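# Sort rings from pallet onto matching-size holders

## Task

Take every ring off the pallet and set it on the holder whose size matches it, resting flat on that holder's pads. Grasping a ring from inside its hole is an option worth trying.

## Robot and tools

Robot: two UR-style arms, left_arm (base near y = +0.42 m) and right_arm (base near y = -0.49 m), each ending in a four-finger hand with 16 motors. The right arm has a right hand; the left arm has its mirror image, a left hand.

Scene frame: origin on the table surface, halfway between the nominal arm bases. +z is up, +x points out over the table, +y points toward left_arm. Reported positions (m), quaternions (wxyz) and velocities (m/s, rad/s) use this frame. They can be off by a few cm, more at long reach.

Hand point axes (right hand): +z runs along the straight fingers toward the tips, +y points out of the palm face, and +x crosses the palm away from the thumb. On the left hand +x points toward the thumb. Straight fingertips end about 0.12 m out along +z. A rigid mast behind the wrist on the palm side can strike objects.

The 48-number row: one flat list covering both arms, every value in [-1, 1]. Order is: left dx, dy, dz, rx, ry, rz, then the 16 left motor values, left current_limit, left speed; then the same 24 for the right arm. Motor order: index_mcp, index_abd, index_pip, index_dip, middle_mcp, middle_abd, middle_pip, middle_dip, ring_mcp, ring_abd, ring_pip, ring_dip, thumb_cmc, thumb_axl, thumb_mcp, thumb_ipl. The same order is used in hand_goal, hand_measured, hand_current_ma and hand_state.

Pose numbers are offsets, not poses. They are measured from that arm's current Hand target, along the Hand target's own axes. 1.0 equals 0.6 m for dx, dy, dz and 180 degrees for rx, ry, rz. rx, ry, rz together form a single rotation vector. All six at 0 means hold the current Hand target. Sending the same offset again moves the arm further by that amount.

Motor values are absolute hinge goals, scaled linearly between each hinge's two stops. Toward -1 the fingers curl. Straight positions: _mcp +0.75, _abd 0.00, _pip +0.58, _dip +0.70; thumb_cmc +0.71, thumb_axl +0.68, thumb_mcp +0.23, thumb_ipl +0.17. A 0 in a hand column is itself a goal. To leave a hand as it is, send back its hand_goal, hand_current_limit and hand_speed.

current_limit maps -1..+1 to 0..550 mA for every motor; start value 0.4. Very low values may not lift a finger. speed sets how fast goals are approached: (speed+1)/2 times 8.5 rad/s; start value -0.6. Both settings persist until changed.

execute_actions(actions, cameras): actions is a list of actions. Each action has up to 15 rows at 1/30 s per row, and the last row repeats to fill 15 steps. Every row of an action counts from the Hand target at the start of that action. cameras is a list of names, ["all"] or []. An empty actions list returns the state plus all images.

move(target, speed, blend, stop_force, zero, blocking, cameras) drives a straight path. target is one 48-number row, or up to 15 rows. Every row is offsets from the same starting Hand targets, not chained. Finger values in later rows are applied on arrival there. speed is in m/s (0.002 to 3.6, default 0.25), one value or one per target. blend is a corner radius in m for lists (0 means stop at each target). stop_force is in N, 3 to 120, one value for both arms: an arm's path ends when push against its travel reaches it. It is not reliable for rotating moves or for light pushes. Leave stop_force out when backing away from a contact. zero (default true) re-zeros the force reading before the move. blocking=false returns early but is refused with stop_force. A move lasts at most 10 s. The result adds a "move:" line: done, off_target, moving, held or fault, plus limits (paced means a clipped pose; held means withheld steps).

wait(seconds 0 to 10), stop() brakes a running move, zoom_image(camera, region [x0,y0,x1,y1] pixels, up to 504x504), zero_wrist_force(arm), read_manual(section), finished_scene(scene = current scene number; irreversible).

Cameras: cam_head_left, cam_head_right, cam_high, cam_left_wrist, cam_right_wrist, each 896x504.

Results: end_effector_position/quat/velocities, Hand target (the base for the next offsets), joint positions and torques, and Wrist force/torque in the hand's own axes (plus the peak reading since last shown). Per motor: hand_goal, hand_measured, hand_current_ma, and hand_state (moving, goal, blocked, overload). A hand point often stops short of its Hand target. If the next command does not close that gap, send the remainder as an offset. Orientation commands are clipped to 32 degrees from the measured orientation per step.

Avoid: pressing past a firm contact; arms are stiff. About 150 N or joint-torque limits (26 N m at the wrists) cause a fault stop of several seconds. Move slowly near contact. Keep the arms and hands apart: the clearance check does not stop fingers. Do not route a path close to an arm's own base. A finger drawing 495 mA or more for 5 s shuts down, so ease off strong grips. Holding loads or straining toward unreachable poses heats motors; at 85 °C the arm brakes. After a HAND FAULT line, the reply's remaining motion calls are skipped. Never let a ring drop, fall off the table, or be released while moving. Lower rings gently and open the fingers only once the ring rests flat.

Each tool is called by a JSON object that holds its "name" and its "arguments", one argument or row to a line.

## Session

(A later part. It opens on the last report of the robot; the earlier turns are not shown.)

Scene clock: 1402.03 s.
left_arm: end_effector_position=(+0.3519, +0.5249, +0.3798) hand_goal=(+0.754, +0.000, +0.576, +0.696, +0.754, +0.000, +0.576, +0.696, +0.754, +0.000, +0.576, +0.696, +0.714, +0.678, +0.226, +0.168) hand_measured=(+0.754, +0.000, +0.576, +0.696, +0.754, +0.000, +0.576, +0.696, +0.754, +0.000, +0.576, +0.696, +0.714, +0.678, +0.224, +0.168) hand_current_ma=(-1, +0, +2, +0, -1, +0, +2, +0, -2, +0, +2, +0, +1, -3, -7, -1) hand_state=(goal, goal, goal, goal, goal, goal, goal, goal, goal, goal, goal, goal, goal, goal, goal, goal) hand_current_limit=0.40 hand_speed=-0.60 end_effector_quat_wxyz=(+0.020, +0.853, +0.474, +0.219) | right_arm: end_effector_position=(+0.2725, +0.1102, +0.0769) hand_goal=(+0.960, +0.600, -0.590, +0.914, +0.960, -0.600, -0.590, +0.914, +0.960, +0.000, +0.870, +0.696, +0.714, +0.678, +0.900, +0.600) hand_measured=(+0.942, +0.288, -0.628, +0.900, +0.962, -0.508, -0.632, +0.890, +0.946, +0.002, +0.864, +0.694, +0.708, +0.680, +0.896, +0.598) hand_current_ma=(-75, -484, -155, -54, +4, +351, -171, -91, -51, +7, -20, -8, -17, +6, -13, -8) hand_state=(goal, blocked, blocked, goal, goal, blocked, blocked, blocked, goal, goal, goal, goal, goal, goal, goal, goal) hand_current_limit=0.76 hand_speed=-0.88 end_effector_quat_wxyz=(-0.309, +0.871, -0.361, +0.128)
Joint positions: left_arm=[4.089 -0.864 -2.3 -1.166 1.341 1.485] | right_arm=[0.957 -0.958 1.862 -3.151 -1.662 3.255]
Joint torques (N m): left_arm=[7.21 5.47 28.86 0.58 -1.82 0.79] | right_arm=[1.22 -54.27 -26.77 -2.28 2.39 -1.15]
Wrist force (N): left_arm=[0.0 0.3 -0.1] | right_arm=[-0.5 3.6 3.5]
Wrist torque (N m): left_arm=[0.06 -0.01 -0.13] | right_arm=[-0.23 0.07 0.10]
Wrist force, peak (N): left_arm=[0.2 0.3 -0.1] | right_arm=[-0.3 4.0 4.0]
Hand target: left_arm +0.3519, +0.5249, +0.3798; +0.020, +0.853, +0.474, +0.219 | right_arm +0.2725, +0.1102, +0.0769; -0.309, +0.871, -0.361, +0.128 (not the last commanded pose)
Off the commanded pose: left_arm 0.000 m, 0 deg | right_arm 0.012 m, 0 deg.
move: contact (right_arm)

{"name": "move", "arguments": {
  "target": [
    [0,0,0,0,0,0,0.754,0,0.576,0.696,0.754,0,0.576,0.696,0.754,0,0.576,0.696,0.714,0.678,0.226,0.168,0.4,-0.6,0,0.0126,0.0155,0,0,0,0.96,0.6,-0.59,0.914,0.96,-0.6,-0.59,0.914,0.96,0,0.87,0.696,0.714,0.678,0.9,0.6,0.76,-0.88]
  ],
  "speed": 0.01,
  "stop_force": 7,
  "cameras": ["cam_head_left","cam_head_right","cam_high","cam_right_wrist"]
}}

{"name": "zoom_image", "arguments": {
  "camera": "cam_head_left",
  "region": [420, 210, 520, 290]
}}

{"name": "zoom_image", "arguments": {
  "camera": "cam_head_right",
  "region": [390, 210, 490, 290]
}}

{"name": "zoom_image", "arguments": {
  "camera": "cam_high",
  "region": [525, 180, 605, 250]
}}

Scene clock: 1411.33 s.
left_arm: end_effector_position=(+0.3519, +0.5249, +0.3798) hand_goal=(+0.754, +0.000, +0.576, +0.696, +0.754, +0.000, +0.576, +0.696, +0.754, +0.000, +0.576, +0.696, +0.714, +0.678, +0.226, +0.168) hand_measured=(+0.754, +0.000, +0.576, +0.696, +0.754, +0.000, +0.576, +0.696, +0.754, +0.000, +0.576, +0.696, +0.714, +0.678, +0.224, +0.168) hand_current_ma=(-1, +0, +2, +0, -1, +0, +2, +0, -2, +0, +2, +0, +1, -3, -7, -1) hand_state=(goal, goal, goal, goal, goal, goal, goal, goal, goal, goal, goal, goal, goal, goal, goal, goal) hand_current_limit=0.40 hand_speed=-0.60 end_effector_quat_wxyz=(+0.020, +0.853, +0.474, +0.219) | right_arm: end_effector_position=(+0.2726, +0.1103, +0.0760) hand_goal=(+0.960, +0.600, -0.590, +0.914, +0.960, -0.600, -0.590, +0.914, +0.960, +0.000, +0.870, +0.696, +0.714, +0.678, +0.900, +0.600) hand_measured=(+0.944, +0.288, -0.636, +0.898, +0.960, -0.518, -0.634, +0.890, +0.946, +0.002, +0.864, +0.694, +0.708, +0.680, +0.896, +0.598) hand_current_ma=(-67, -484, -187, -60, +2, +306, -181, -92, -51, +7, -20, -8, -17, +6, -13, -8) hand_state=(goal, blocked, blocked, goal, goal, blocked, blocked, blocked, goal, goal, goal, goal, goal, goal, goal, goal) hand_current_limit=0.76 hand_speed=-0.88 end_effector_quat_wxyz=(-0.309, +0.871, -0.361, +0.128)
Joint positions: left_arm=[4.089 -0.864 -2.3 -1.166 1.341 1.485] | right_arm=[0.957 -0.956 1.862 -3.154 -1.662 3.255]
Joint torques (N m): left_arm=[7 5.17 28.38 0.62 -1.78 0.67] | right_arm=[12.35 -53.49 -26.59 -2.84 1.5 0.13]
Wrist force (N): left_arm=[0.0 0.2 0.0] | right_arm=[2.5 2.3 2.5]
Wrist torque (N m): left_arm=[0.05 0.00 -0.14] | right_arm=[-0.15 0.29 0.17]
Wrist force, peak (N): left_arm=[0.1 0.4 0.2] | right_arm=[-0.4 3.8 3.8]
Hand target: left_arm +0.3519, +0.5249, +0.3798; +0.020, +0.853, +0.474, +0.219 | right_arm +0.2726, +0.1103, +0.0760; -0.309, +0.871, -0.361, +0.128 (not the last commanded pose)
Off the commanded pose: left_arm 0.000 m, 0 deg | right_arm 0.011 m, 0 deg.
move: contact (right_arm)
camera_calibration:
cam_right_wrist: T_world_to_cam=[[-0.901064, 0.244051, -0.358501, 0.276297], [-0.303583, 0.235387, 0.923271, -0.0681334], [0.309712, 0.940761, -0.138009, -0.0523591], [0, 0, 0, 1]] pos_world=[0.244493, -0.0021353, 0.154732]
Images, in order (width x height): cam_head_left 896x504, cam_head_right 896x504, cam_high 896x504, cam_right_wrist 896x504.

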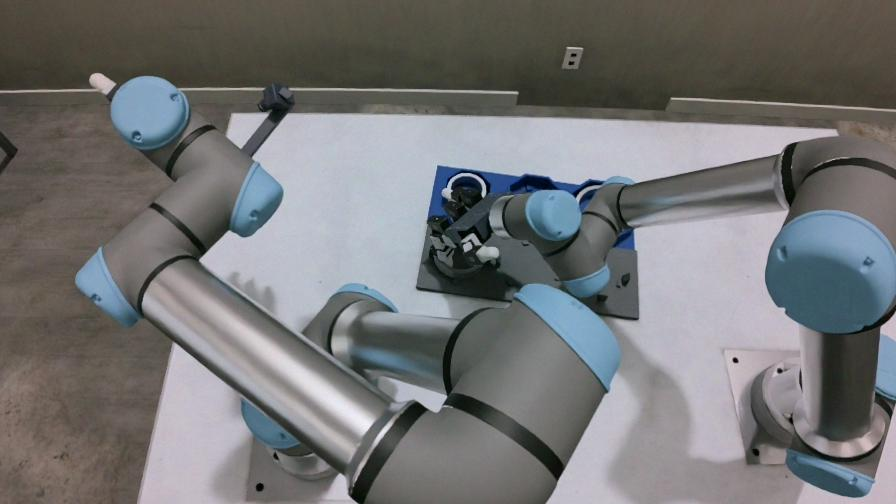

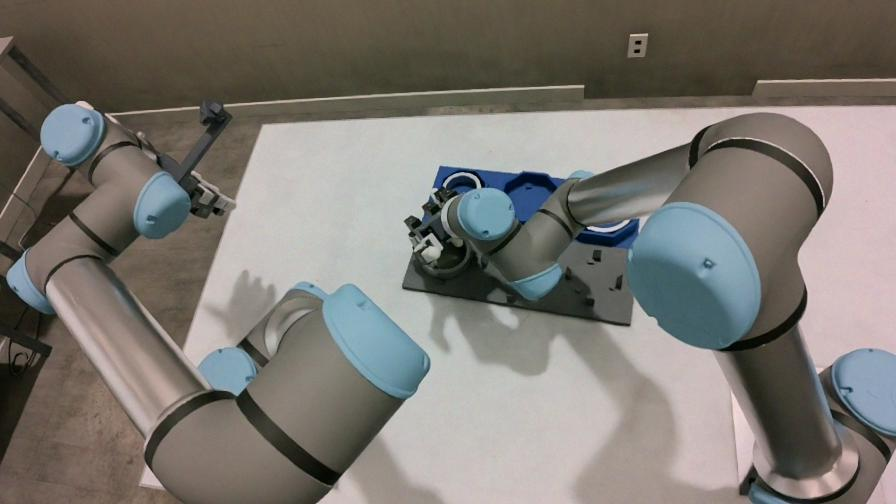

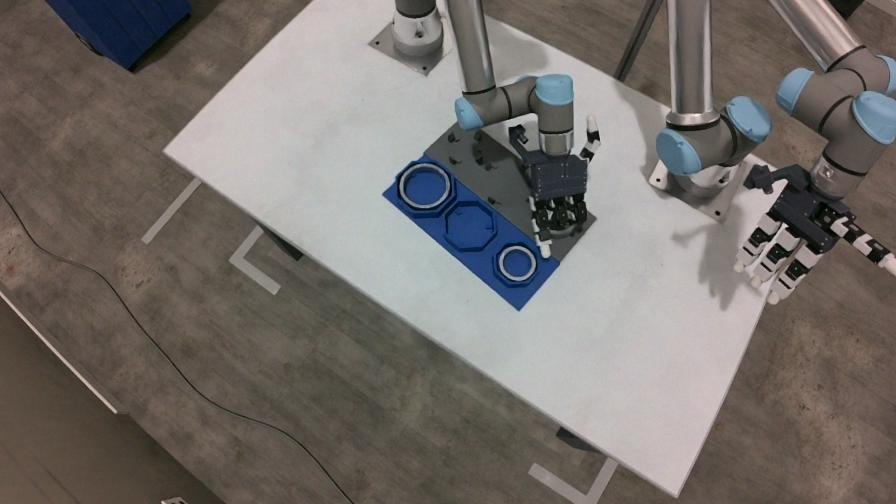

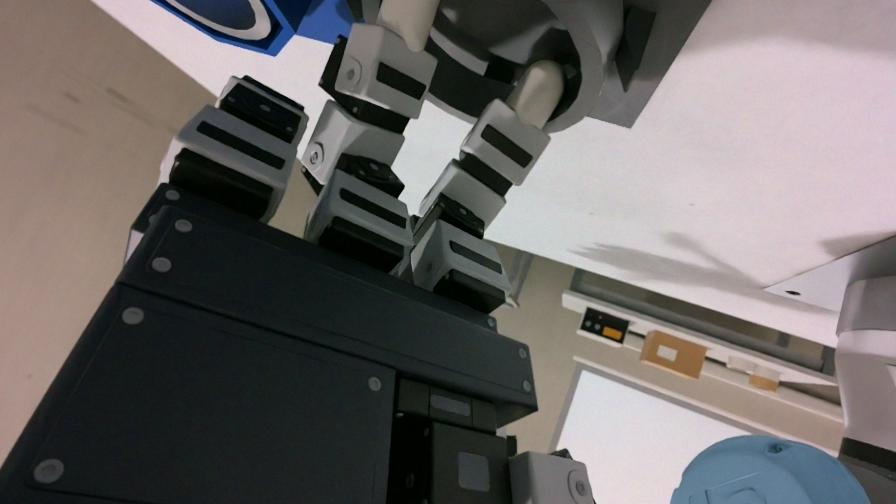

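Scaled by 5.040 from the camera's 896x504 image, which has a finer 1280x720 frame.

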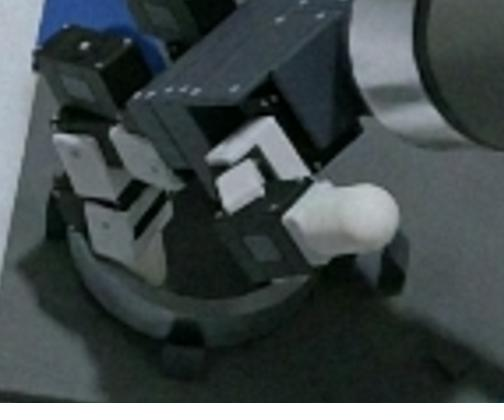

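Scaled by 5.040 from the camera's 896x504 image, which has a finer 1280x720 frame.

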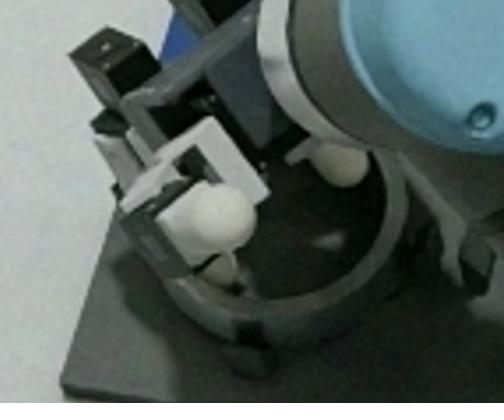

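Scaled by 6.300 from the camera's 896x504 image, which has a finer 1280x720 frame.

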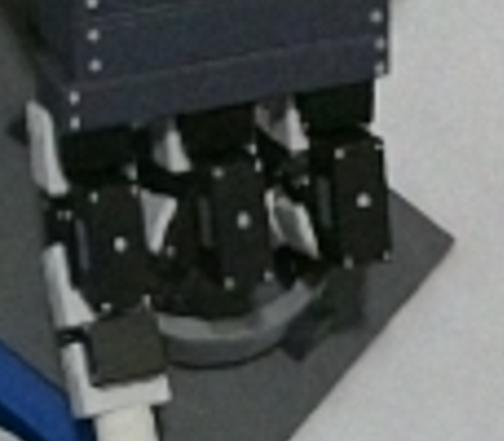

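{"name": "move", "arguments": {
  "target": [
    [0,0,0,0,0,0,0.754,0,0.576,0.696,0.754,0,0.576,0.696,0.754,0,0.576,0.696,0.714,0.678,0.226,0.168,0.4,-0.6,0.005,-0.003,-0.004,0,0,0,0.96,0.6,-0.59,0.914,0.96,-0.6,-0.59,0.914,0.96,0,0.87,0.696,0.714,0.678,0.9,0.6,0.76,-0.88]
  ],
  "speed": 0.02
}}

{"name": "move", "arguments": {
  "target": [
    [0,0,0,0,0,0,0.754,0,0.576,0.696,0.754,0,0.576,0.696,0.754,0,0.576,0.696,0.714,0.678,0.226,0.168,0.4,-0.6,0,0.0157,0.0194,0,0,0,0.96,0.6,-0.59,0.914,0.96,-0.6,-0.59,0.914,0.96,0,0.87,0.696,0.714,0.678,0.9,0.6,0.76,-0.88]
  ],
  "speed": 0.01,
  "stop_force": 5
}}

Scene clock: 1422.20 s.
left_arm: end_effector_position=(+0.3519, +0.5249, +0.3798) hand_goal=(+0.754, +0.000, +0.576, +0.696, +0.754, +0.000, +0.576, +0.696, +0.754, +0.000, +0.576, +0.696, +0.714, +0.678, +0.226, +0.168) hand_measured=(+0.754, +0.000, +0.576, +0.696, +0.754, +0.000, +0.576, +0.696, +0.754, +0.000, +0.576, +0.696, +0.714, +0.678, +0.224, +0.168) hand_current_ma=(-1, +0, +2, +0, -1, +0, +2, +0, -2, +0, +2, +0, +1, -3, -7, -1) hand_state=(goal, goal, goal, goal, goal, goal, goal, goal, goal, goal, goal, goal, goal, goal, goal, goal) hand_current_limit=0.40 hand_speed=-0.60 end_effector_quat_wxyz=(+0.020, +0.853, +0.474, +0.219) | right_arm: end_effector_position=(+0.2746, +0.1082, +0.0789) hand_goal=(+0.960, +0.600, -0.590, +0.914, +0.960, -0.600, -0.590, +0.914, +0.960, +0.000, +0.870, +0.696, +0.714, +0.678, +0.900, +0.600) hand_measured=(+0.942, +0.288, -0.634, +0.898, +0.962, -0.518, -0.634, +0.890, +0.946, +0.002, +0.864, +0.694, +0.708, +0.680, +0.896, +0.598) hand_current_ma=(-71, -484, -180, -60, +5, +306, -181, -95, -51, +7, -20, -8, -17, +6, -13, -8) hand_state=(goal, blocked, blocked, goal, goal, blocked, blocked, blocked, goal, goal, goal, goal, goal, goal, goal, goal) hand_current_limit=0.76 hand_speed=-0.88 end_effector_quat_wxyz=(-0.309, +0.871, -0.361, +0.128)
Joint positions: left_arm=[4.089 -0.864 -2.3 -1.166 1.341 1.485] | right_arm=[0.952 -0.963 1.865 -3.15 -1.659 3.251]
Joint torques (N m): left_arm=[6.6 5.44 28.56 0.64 -1.77 0.71] | right_arm=[-10.91 -53.34 -10.71 -2.36 2.51 -1.54]
Wrist force (N): left_arm=[0.0 0.1 0.0] | right_arm=[-0.4 3.8 3.6]
Wrist torque (N m): left_arm=[0.03 -0.01 -0.12] | right_arm=[-0.23 0.03 0.12]
Wrist force, peak (N): left_arm=[0.0 0.4 0.0] | right_arm=[-0.8 3.9 3.9]
Hand target: left_arm +0.3519, +0.5249, +0.3798; +0.020, +0.853, +0.474, +0.219 | right_arm +0.2746, +0.1081, +0.0790; -0.309, +0.871, -0.361, +0.128
Off the commanded pose: left_arm 0.000 m, 0 deg | right_arm 0.000 m, 0 deg.
move: done

Scene clock: 1423.73 s.
left_arm: end_effector_position=(+0.3519, +0.5249, +0.3798) hand_goal=(+0.754, +0.000, +0.576, +0.696, +0.754, +0.000, +0.576, +0.696, +0.754, +0.000, +0.576, +0.696, +0.714, +0.678, +0.226, +0.168) hand_measured=(+0.754, +0.000, +0.576, +0.696, +0.754, +0.000, +0.576, +0.696, +0.754, +0.000, +0.576, +0.696, +0.714, +0.678, +0.224, +0.168) hand_current_ma=(-1, +0, +2, +0, -1, +0, +2, +0, -2, +0, +2, +0, +1, -3, -7, -1) hand_state=(goal, goal, goal, goal, goal, goal, goal, goal, goal, goal, goal, goal, goal, goal, goal, goal) hand_current_limit=0.40 hand_speed=-0.60 end_effector_quat_wxyz=(+0.020, +0.853, +0.474, +0.219) | right_arm: end_effector_position=(+0.2746, +0.1081, +0.0745) hand_goal=(+0.960, +0.600, -0.590, +0.914, +0.960, -0.600, -0.590, +0.914, +0.960, +0.000, +0.870, +0.696, +0.714, +0.678, +0.900, +0.600) hand_measured=(+0.940, +0.294, -0.634, +0.898, +0.966, -0.522, -0.642, +0.888, +0.946, +0.002, +0.864, +0.694, +0.708, +0.680, +0.896, +0.598) hand_current_ma=(-77, -484, -179, -60, +22, +293, -213, -101, -51, +7, -20, -8, -17, +6, -13, -8) hand_state=(goal, blocked, blocked, goal, goal, blocked, blocked, blocked, goal, goal, goal, goal, goal, goal, goal, goal) hand_current_limit=0.76 hand_speed=-0.88 end_effector_quat_wxyz=(-0.309, +0.871, -0.361, +0.128)
Joint positions: left_arm=[4.089 -0.864 -2.3 -1.166 1.341 1.485] | right_arm=[0.951 -0.955 1.866 -3.159 -1.659 3.251]
Joint torques (N m): left_arm=[6.76 4.91 28.57 0.56 -1.71 0.68] | right_arm=[-9.44 -52 -17.03 -1.97 2.43 -1.03]
Wrist force (N): left_arm=[0.0 0.2 -0.1] | right_arm=[-0.1 2.0 2.2]
Wrist torque (N m): left_arm=[0.05 0.00 -0.13] | right_arm=[-0.17 0.12 0.06]
Wrist force, peak (N): left_arm=[0.0 0.4 0.0] | right_arm=[-0.5 3.8 3.8]
Hand target: left_arm +0.3519, +0.5249, +0.3798; +0.020, +0.853, +0.474, +0.219 | right_arm +0.2746, +0.1081, +0.0745; -0.309, +0.871, -0.361, +0.128 (not the last commanded pose)
Off the commanded pose: left_arm 0.000 m, 0 deg | right_arm 0.011 m, 0 deg.
move: contact (right_arm)

{"name": "execute_actions", "arguments": {
  "actions": [
    [[0,0,0,0,0,0,0.754,0,0.576,0.696,0.754,0,0.576,0.696,0.754,0,0.576,0.696,0.714,0.678,0.226,0.168,0.4,-0.6,0,0,0,0,0,0,0.96,0.6,-0.59,0.914,0.96,-0.6,-0.59,0.914,0.96,0,0.87,0.696,0.714,0.678,0.9,0.6,0.76,-0.88]]
  ],
  "cameras": ["cam_head_left","cam_head_right","cam_high","cam_right_wrist"]
}}

{"name": "zoom_image", "arguments": {
  "camera": "cam_head_left",
  "region": [420, 210, 520, 290]
}}

{"name": "zoom_image", "arguments": {
  "camera": "cam_head_right",
  "region": [390, 210, 490, 290]
}}

{"name": "zoom_image", "arguments": {
  "camera": "cam_right_wrist",
  "region": [350, 0, 700, 200]
}}

Scene clock: 1432.00 s.
left_arm: end_effector_position=(+0.3519, +0.5249, +0.3798) hand_goal=(+0.754, +0.000, +0.576, +0.696, +0.754, +0.000, +0.576, +0.696, +0.754, +0.000, +0.576, +0.696, +0.714, +0.678, +0.226, +0.168) hand_measured=(+0.754, +0.000, +0.576, +0.696, +0.754, +0.000, +0.576, +0.696, +0.754, +0.000, +0.576, +0.696, +0.714, +0.678, +0.224, +0.168) hand_current_ma=(-1, +0, +2, +0, -1, +0, +2, +0, -2, +0, +2, +0, +1, -3, -7, -1) hand_state=(goal, goal, goal, goal, goal, goal, goal, goal, goal, goal, goal, goal, goal, goal, goal, goal) hand_current_limit=0.40 hand_speed=-0.60 end_effector_quat_wxyz=(+0.020, +0.853, +0.474, +0.219) | right_arm: end_effector_position=(+0.2747, +0.1081, +0.0745) hand_goal=(+0.960, +0.600, -0.590, +0.914, +0.960, -0.600, -0.590, +0.914, +0.960, +0.000, +0.870, +0.696, +0.714, +0.678, +0.900, +0.600) hand_measured=(+0.940, +0.294, -0.634, +0.898, +0.966, -0.522, -0.642, +0.888, +0.946, +0.002, +0.864, +0.694, +0.708, +0.680, +0.896, +0.598) hand_current_ma=(-77, -484, -179, -60, +22, +293, -213, -101, -51, +7, -20, -8, -17, +6, -13, -8) hand_state=(goal, blocked, blocked, goal, goal, blocked, blocked, blocked, goal, goal, goal, goal, goal, goal, goal, goal) hand_current_limit=0.76 hand_speed=-0.88 end_effector_quat_wxyz=(-0.309, +0.871, -0.361, +0.128)
Joint positions: left_arm=[4.089 -0.864 -2.3 -1.166 1.341 1.485] | right_arm=[0.951 -0.955 1.866 -3.159 -1.659 3.251]
Joint torques (N m): left_arm=[6.64 5.3 28.57 0.63 -1.87 0.7] | right_arm=[-0.22 -52.81 -25.36 -4.54 2.24 -0.05]
Wrist force (N): left_arm=[0.1 0.3 -0.2] | right_arm=[-0.1 2.4 2.3]
Wrist torque (N m): left_arm=[0.07 -0.02 -0.13] | right_arm=[-0.15 0.12 0.07]
Wrist force, peak (N): left_arm=[0.0 0.5 -0.1] | right_arm=[0.0 2.3 2.6]
Hand target: left_arm +0.3519, +0.5249, +0.3798; +0.020, +0.853, +0.474, +0.219 | right_arm +0.2746, +0.1081, +0.0745; -0.309, +0.871, -0.361, +0.128
Off the commanded pose: left_arm 0.000 m, 0 deg | right_arm 0.000 m, 0 deg.
camera_calibration:
cam_right_wrist: T_world_to_cam=[[-0.901041, 0.244045, -0.358563, 0.278228], [-0.303678, 0.235295, 0.923264, -0.0656609], [0.309686, 0.940786, -0.137899, -0.0511433], [0, 0, 0, 1]] pos_world=[0.246593, -0.00433565, 0.153332]
Images, in order (width x height): cam_head_left 896x504, cam_head_right 896x504, cam_high 896x504, cam_right_wrist 896x504.

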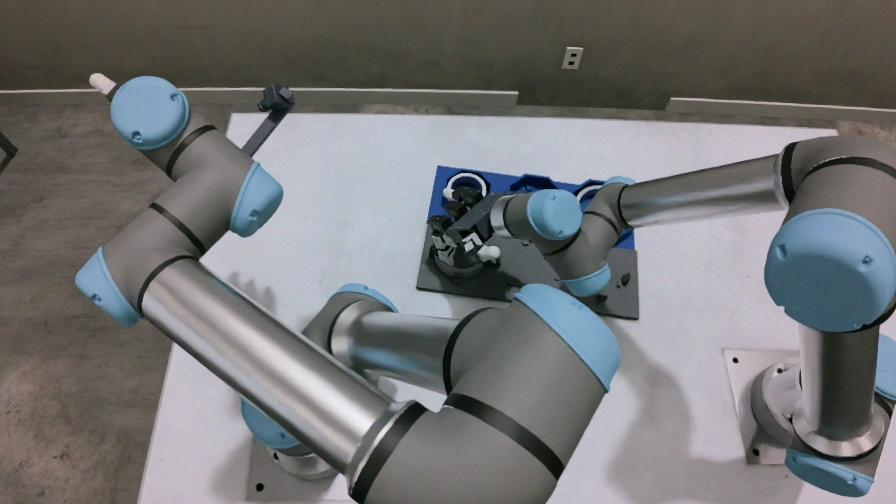

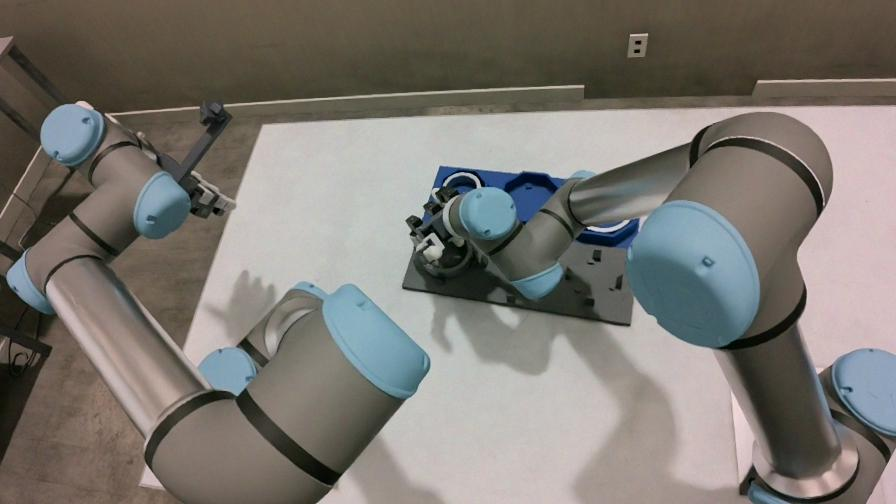

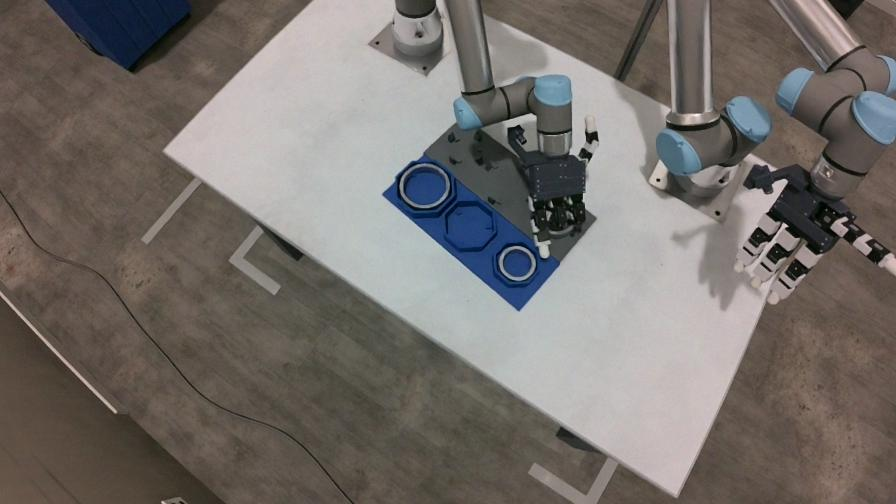

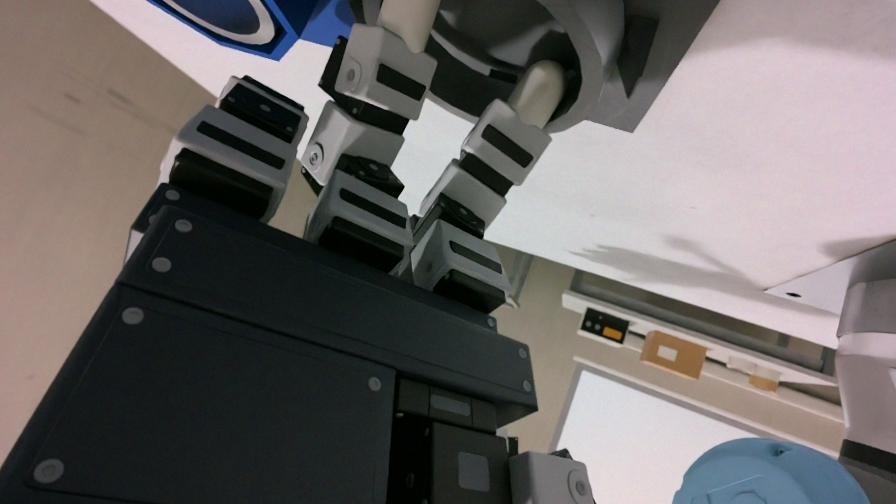

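Scaled by 5.040 from the camera's 896x504 image, which has a finer 1280x720 frame.

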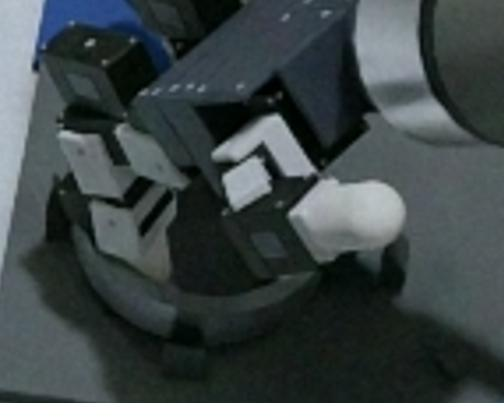

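Scaled by 5.040 from the camera's 896x504 image, which has a finer 1280x720 frame.

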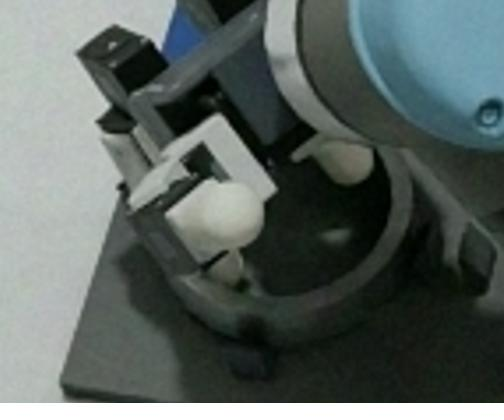

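Scaled by 1.440 from the camera's 896x504 image, which has a finer 1280x720 frame.

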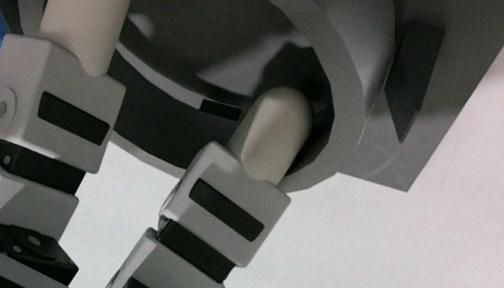

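{"name": "zoom_image", "arguments": {
  "camera": "cam_high",
  "region": [535, 190, 600, 245]
}}

{"name": "zoom_image", "arguments": {
  "camera": "cam_right_wrist",
  "region": [400, 0, 660, 150]
}}

Scaled by 7.754 from the camera's 896x504 image, which has a finer 1280x720 frame.

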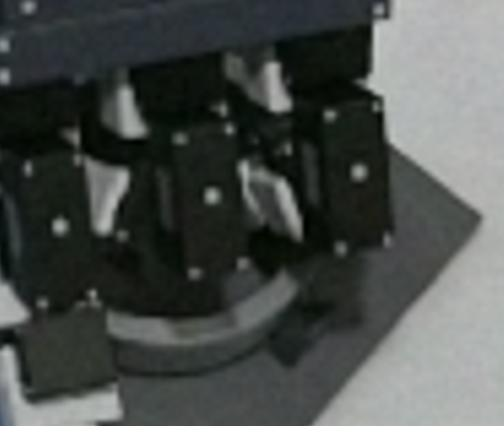

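Scaled by 1.938 from the camera's 896x504 image, which has a finer 1280x720 frame.

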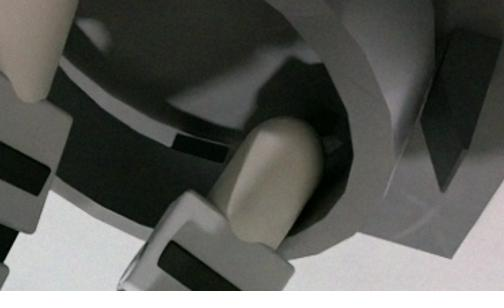

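{"name": "move", "arguments": {
  "target": [
    [0,0,0,0,0,0,0.754,0,0.576,0.696,0.754,0,0.576,0.696,0.754,0,0.576,0.696,0.714,0.678,0.226,0.168,0.4,-0.6,0,0.0084,0.0104,0,0,0,0.96,0.6,-0.59,0.914,0.96,-0.6,-0.59,0.914,0.96,0,0.87,0.696,0.714,0.678,0.9,0.6,0.76,-0.88]
  ],
  "speed": 0.01,
  "stop_force": 8,
  "cameras": ["cam_head_left","cam_head_right","cam_high","cam_right_wrist"]
}}

{"name": "zoom_image", "arguments": {
  "camera": "cam_head_left",
  "region": [420, 210, 520, 290]
}}

{"name": "zoom_image", "arguments": {
  "camera": "cam_right_wrist",
  "region": [400, 0, 660, 150]
}}

Scene clock: 1471.63 s.
left_arm: end_effector_position=(+0.3519, +0.5249, +0.3798) hand_goal=(+0.754, +0.000, +0.576, +0.696, +0.754, +0.000, +0.576, +0.696, +0.754, +0.000, +0.576, +0.696, +0.714, +0.678, +0.226, +0.168) hand_measured=(+0.754, +0.000, +0.576, +0.696, +0.754, +0.000, +0.576, +0.696, +0.754, +0.000, +0.576, +0.696, +0.714, +0.678, +0.224, +0.168) hand_current_ma=(-1, +0, +2, +0, -1, +0, +2, +0, -2, +0, +2, +0, +1, -3, -7, -1) hand_state=(goal, goal, goal, goal, goal, goal, goal, goal, goal, goal, goal, goal, goal, goal, goal, goal) hand_current_limit=0.40 hand_speed=-0.60 end_effector_quat_wxyz=(+0.020, +0.853, +0.474, +0.219) | right_arm: end_effector_position=(+0.2747, +0.1082, +0.0703) hand_goal=(+0.960, +0.600, -0.590, +0.914, +0.960, -0.600, -0.590, +0.914, +0.960, +0.000, +0.870, +0.696, +0.714, +0.678, +0.900, +0.600) hand_measured=(+0.944, +0.324, -0.634, +0.898, +0.978, -0.526, -0.658, +0.882, +0.946, +0.002, +0.864, +0.694, +0.708, +0.680, +0.896, +0.598) hand_current_ma=(-62, -484, -179, -60, +69, +275, -290, -131, -51, +7, -20, -8, -17, +6, -13, -8) hand_state=(goal, blocked, blocked, goal, goal, blocked, blocked, blocked, goal, goal, goal, goal, goal, goal, goal, goal) hand_current_limit=0.76 hand_speed=-0.88 end_effector_quat_wxyz=(-0.309, +0.871, -0.361, +0.128)
Joint positions: left_arm=[4.089 -0.864 -2.3 -1.166 1.341 1.485] | right_arm=[0.951 -0.946 1.867 -3.168 -1.659 3.251]
Joint torques (N m): left_arm=[7.63 5.3 27.66 0.55 -1.7 0.45] | right_arm=[9.86 -50.86 -24.4 -1.73 1.18 1.14]
Wrist force (N): left_arm=[-0.1 0.2 -0.1] | right_arm=[-0.9 0.5 1.2]
Wrist torque (N m): left_arm=[0.05 0.00 -0.14] | right_arm=[-0.05 0.08 0.02]
Wrist force, peak (N): left_arm=[0.0 0.5 0.0] | right_arm=[-2.3 -3.8 -3.0]
Hand target: left_arm +0.3519, +0.5249, +0.3798; +0.020, +0.853, +0.474, +0.219 | right_arm +0.2747, +0.1082, +0.0703; -0.309, +0.871, -0.361, +0.128 (not the last commanded pose)
Off the commanded pose: left_arm 0.000 m, 0 deg | right_arm 0.004 m, 0 deg.
move: contact (right_arm)
camera_calibration:
cam_right_wrist: T_world_to_cam=[[-0.901002, 0.244058, -0.358652, 0.276665], [-0.303788, 0.235231, 0.923244, -0.0616841], [0.309691, 0.940799, -0.137802, -0.0518457], [0, 0, 0, 1]] pos_world=[0.246593, -0.00423586, 0.149032]
Images, in order (width x height): cam_head_left 896x504, cam_head_right 896x504, cam_high 896x504, cam_right_wrist 896x504.

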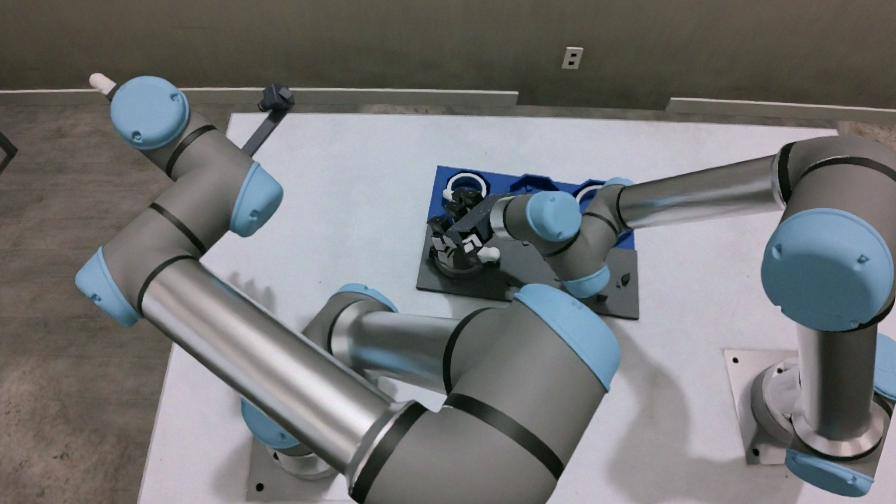

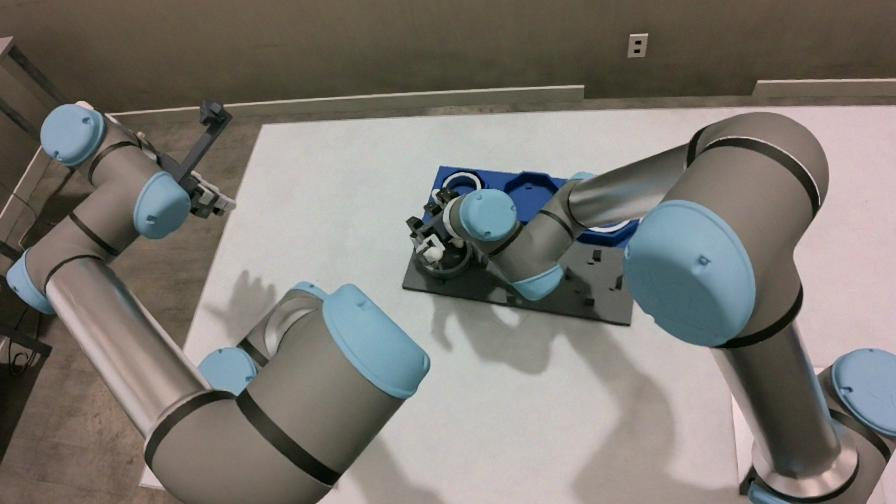

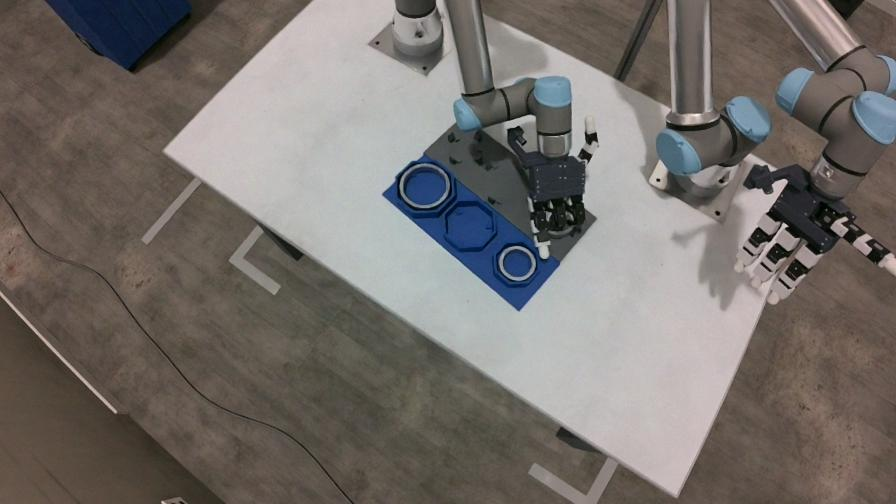

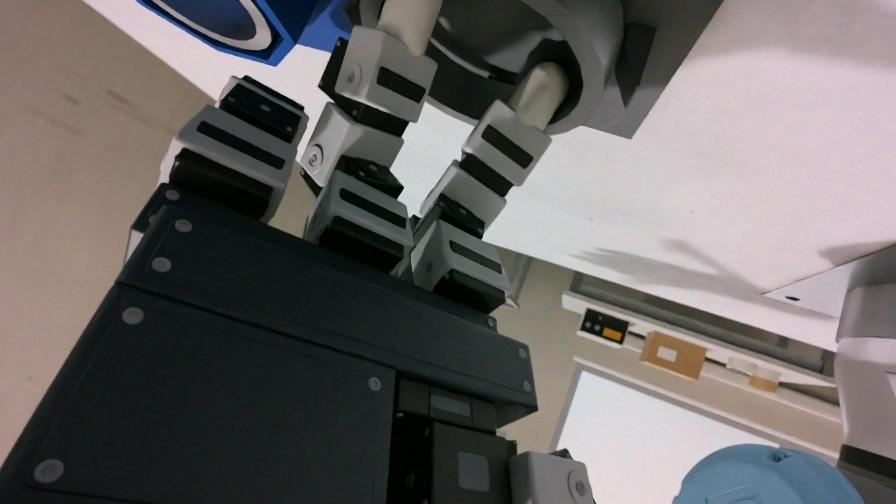

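Scaled by 5.040 from the camera's 896x504 image, which has a finer 1280x720 frame.

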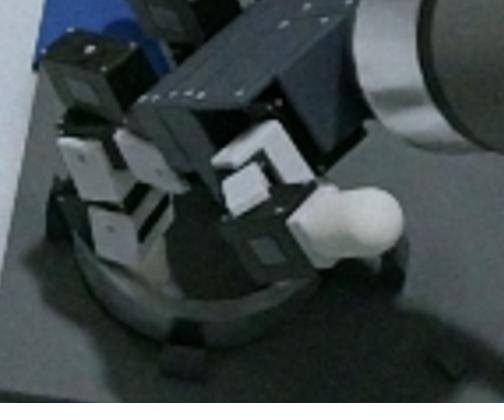

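Scaled by 1.938 from the camera's 896x504 image, which has a finer 1280x720 frame.

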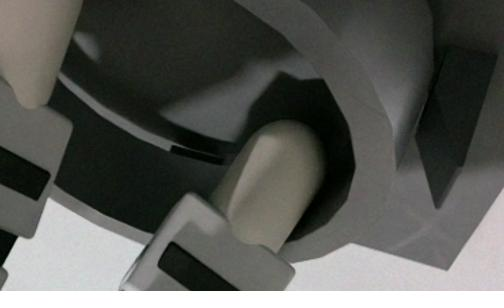

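{"name": "move", "arguments": {
  "target": [
    [0,0,0,0,0,0,0.754,0,0.576,0.696,0.754,0,0.576,0.696,0.754,0,0.576,0.696,0.714,0.678,0.226,0.168,0.4,-0.6,0,0.0063,0.0078,0,0,0,0.96,0.6,-0.59,0.914,0.96,-0.6,-0.59,0.914,0.96,0,0.87,0.696,0.714,0.678,0.9,0.6,0.76,-0.88]
  ],
  "speed": 0.01,
  "stop_force": 8,
  "cameras": ["cam_head_left","cam_head_right","cam_high","cam_right_wrist"]
}}

{"name": "zoom_image", "arguments": {
  "camera": "cam_head_left",
  "region": [420, 210, 520, 290]
}}

{"name": "zoom_image", "arguments": {
  "camera": "cam_right_wrist",
  "region": [400, 0, 660, 150]
}}

Scene clock: 1478.37 s.
left_arm: end_effector_position=(+0.3519, +0.5249, +0.3798) hand_goal=(+0.754, +0.000, +0.576, +0.696, +0.754, +0.000, +0.576, +0.696, +0.754, +0.000, +0.576, +0.696, +0.714, +0.678, +0.226, +0.168) hand_measured=(+0.754, +0.000, +0.576, +0.696, +0.754, +0.000, +0.576, +0.696, +0.754, +0.000, +0.576, +0.696, +0.714, +0.678, +0.224, +0.168) hand_current_ma=(-1, +0, +2, +0, -1, +0, +2, +0, -2, +0, +2, +0, +1, -3, -7, -1) hand_state=(goal, goal, goal, goal, goal, goal, goal, goal, goal, goal, goal, goal, goal, goal, goal, goal) hand_current_limit=0.40 hand_speed=-0.60 end_effector_quat_wxyz=(+0.020, +0.853, +0.474, +0.219) | right_arm: end_effector_position=(+0.2747, +0.1082, +0.0675) hand_goal=(+0.960, +0.600, -0.590, +0.914, +0.960, -0.600, -0.590, +0.914, +0.960, +0.000, +0.870, +0.696, +0.714, +0.678, +0.900, +0.600) hand_measured=(+0.952, +0.340, -0.640, +0.894, +0.978, -0.526, -0.662, +0.880, +0.946, +0.002, +0.864, +0.694, +0.708, +0.680, +0.896, +0.598) hand_current_ma=(-32, -484, -211, -76, +74, +275, -307, -140, -51, +7, -20, -8, -17, +6, -13, -8) hand_state=(goal, blocked, blocked, goal, goal, blocked, blocked, blocked, goal, goal, goal, goal, goal, goal, goal, goal) hand_current_limit=0.76 hand_speed=-0.88 end_effector_quat_wxyz=(-0.309, +0.871, -0.361, +0.128)
Joint positions: left_arm=[4.089 -0.864 -2.3 -1.166 1.341 1.485] | right_arm=[0.951 -0.941 1.867 -3.175 -1.659 3.251]
Joint torques (N m): left_arm=[6.97 4.97 27.93 0.43 -1.75 0.56] | right_arm=[9.83 -50.12 -23.12 -1.58 -0.81 1.12]
Wrist force (N): left_arm=[0.0 0.3 0.1] | right_arm=[-1.1 -0.7 0.2]
Wrist torque (N m): left_arm=[0.05 0.00 -0.13] | right_arm=[0.01 0.13 -0.04]
Wrist force, peak (N): left_arm=[0.2 0.4 -0.1] | right_arm=[-2.0 -5.2 -4.8]
Hand target: left_arm +0.3519, +0.5249, +0.3798; +0.020, +0.853, +0.474, +0.219 | right_arm +0.2747, +0.1082, +0.0675; -0.309, +0.871, -0.361, +0.128 (not the last commanded pose)
Off the commanded pose: left_arm 0.000 m, 0 deg | right_arm 0.003 m, 0 deg.
move: contact (right_arm)
camera_calibration:
cam_right_wrist: T_world_to_cam=[[-0.900971, 0.244076, -0.358718, 0.275662], [-0.303875, 0.23516, 0.923233, -0.0590759], [0.309695, 0.940812, -0.137704, -0.0522467], [0, 0, 0, 1]] pos_world=[0.246593, -0.00423608, 0.146231]
Images, in order (width x height): cam_head_left 896x504, cam_head_right 896x504, cam_high 896x504, cam_right_wrist 896x504.

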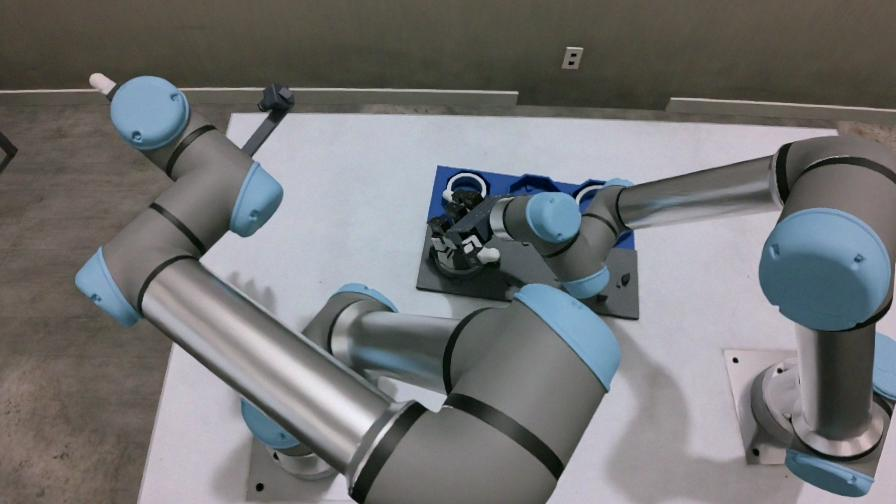

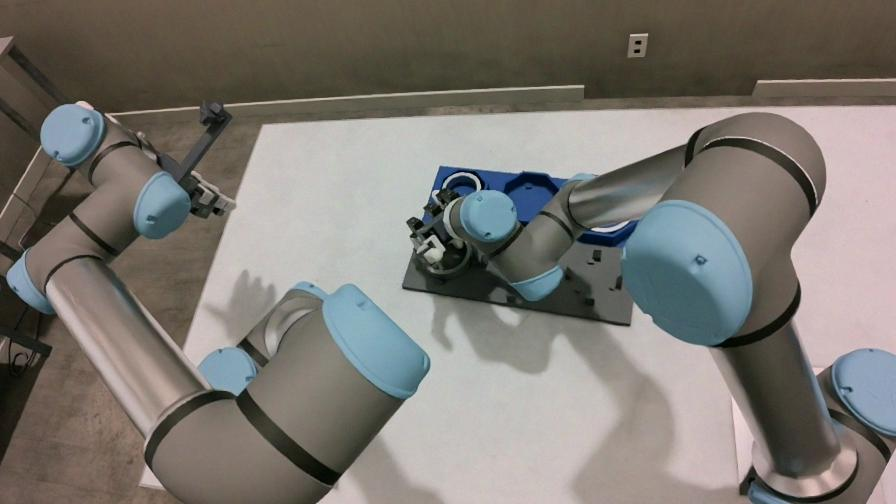

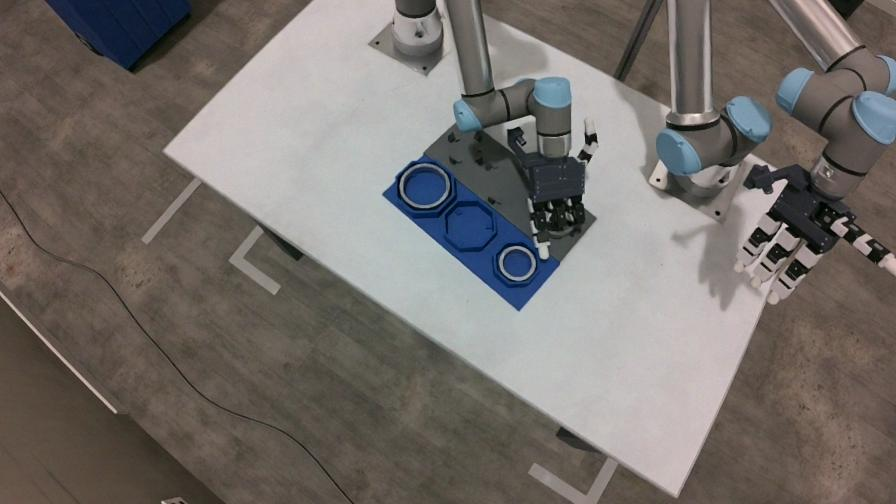

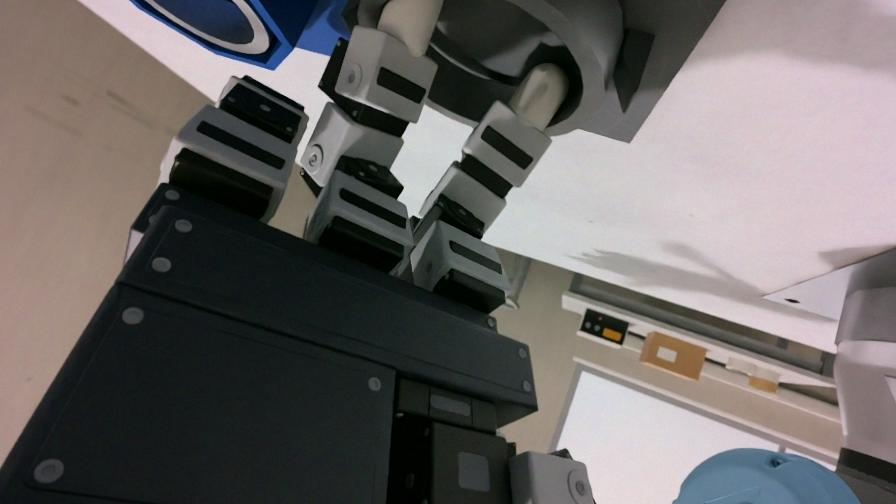

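Scaled by 5.040 from the camera's 896x504 image, which has a finer 1280x720 frame.

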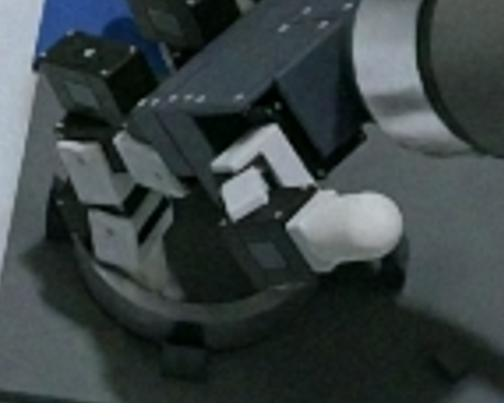

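Scaled by 1.938 from the camera's 896x504 image, which has a finer 1280x720 frame.

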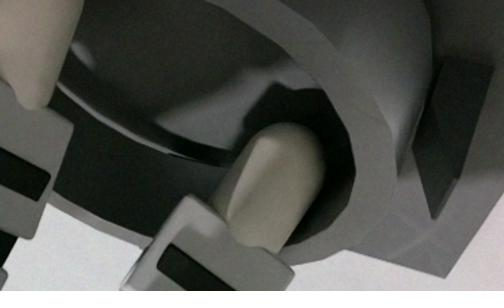

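{"name": "execute_actions", "arguments": {
  "actions": [
    [[0,0,0,0,0,0,0.754,0,0.576,0.696,0.754,0,0.576,0.696,0.754,0,0.576,0.696,0.714,0.678,0.226,0.168,0.4,-0.6,0,0,0,0,0,0,0.96,0,-0.59,0.914,0.96,0,-0.59,0.914,0.96,0,0.87,0.696,0.714,0.678,0.9,0.6,0.4,-0.88]],
    [[0,0,0,0,0,0,0.754,0,0.576,0.696,0.754,0,0.576,0.696,0.754,0,0.576,0.696,0.714,0.678,0.226,0.168,0.4,-0.6,0,0,0,0,0,0,0.96,0,-0.59,0.914,0.96,0,-0.59,0.914,0.96,0,0.87,0.696,0.714,0.678,0.9,0.6,0.4,-0.88]],
    [[0,0,0,0,0,0,0.754,0,0.576,0.696,0.754,0,0.576,0.696,0.754,0,0.576,0.696,0.714,0.678,0.226,0.168,0.4,-0.6,0,0,0,0,0,0,0.96,0,-0.59,0.914,0.96,0,-0.59,0.914,0.96,0,0.87,0.696,0.714,0.678,0.9,0.6,0.4,-0.88]]
  ],
  "cameras": ["cam_right_wrist"]
}}

Scene clock: 1506.03 s.
left_arm: end_effector_position=(+0.3519, +0.5249, +0.3798) hand_goal=(+0.754, +0.000, +0.576, +0.696, +0.754, +0.000, +0.576, +0.696, +0.754, +0.000, +0.576, +0.696, +0.714, +0.678, +0.226, +0.168) hand_measured=(+0.754, +0.000, +0.576, +0.696, +0.754, +0.000, +0.576, +0.696, +0.754, +0.000, +0.576, +0.696, +0.714, +0.678, +0.224, +0.168) hand_current_ma=(-1, +0, +2, +0, -1, +0, +2, +0, -2, +0, +2, +0, +1, -3, -7, -1) hand_state=(goal, goal, goal, goal, goal, goal, goal, goal, goal, goal, goal, goal, goal, goal, goal, goal) hand_current_limit=0.40 hand_speed=-0.60 end_effector_quat_wxyz=(+0.020, +0.853, +0.474, +0.219) | right_arm: end_effector_position=(+0.2747, +0.1082, +0.0675) hand_goal=(+0.960, +0.000, -0.590, +0.914, +0.960, +0.000, -0.590, +0.914, +0.960, +0.000, +0.870, +0.696, +0.714, +0.678, +0.900, +0.600) hand_measured=(+0.956, +0.034, -0.598, +0.912, +0.950, -0.004, -0.592, +0.912, +0.946, +0.002, +0.864, +0.694, +0.708, +0.680, +0.896, +0.598) hand_current_ma=(-16, +116, -28, -7, -36, -9, -5, -9, -51, +7, -20, -8, -17, +6, -13, -8) hand_state=(goal, blocked, goal, goal, goal, goal, goal, goal, goal, goal, goal, goal, goal, goal, goal, goal) hand_current_limit=0.40 hand_speed=-0.88 end_effector_quat_wxyz=(-0.309, +0.871, -0.361, +0.128)
Joint positions: left_arm=[4.089 -0.864 -2.3 -1.166 1.341 1.485] | right_arm=[0.951 -0.941 1.867 -3.175 -1.659 3.251]
Joint torques (N m): left_arm=[6.94 5.11 28.22 0.63 -1.71 0.55] | right_arm=[9.17 -39.96 -18.95 -3.78 -0.77 1.4]
Wrist force (N): left_arm=[-0.2 0.1 -0.1] | right_arm=[-1.5 -0.9 -2.3]
Wrist torque (N m): left_arm=[0.04 0.02 -0.14] | right_arm=[0.15 -0.12 0.09]
Wrist force, peak (N): left_arm=[0.0 0.3 -0.3] | right_arm=[-1.4 -1.0 -2.6]
Hand target: left_arm +0.3519, +0.5249, +0.3798; +0.020, +0.853, +0.474, +0.219 | right_arm +0.2747, +0.1082, +0.0675; -0.309, +0.871, -0.361, +0.128
Off the commanded pose: left_arm 0.000 m, 0 deg | right_arm 0.000 m, 0 deg.
camera_calibration:
cam_right_wrist: T_world_to_cam=[[-0.900967, 0.244116, -0.3587, 0.275659], [-0.303882, 0.235067, 0.923255, -0.0590776], [0.3097, 0.940825, -0.137606, -0.0522618], [0, 0, 0, 1]] pos_world=[0.246593, -0.00423634, 0.146231]
Images, in order (width x height): cam_right_wrist 896x504.

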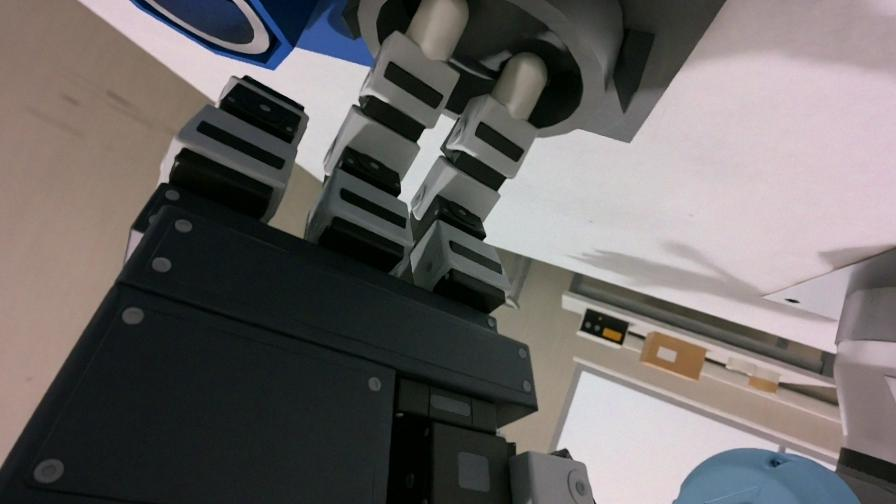

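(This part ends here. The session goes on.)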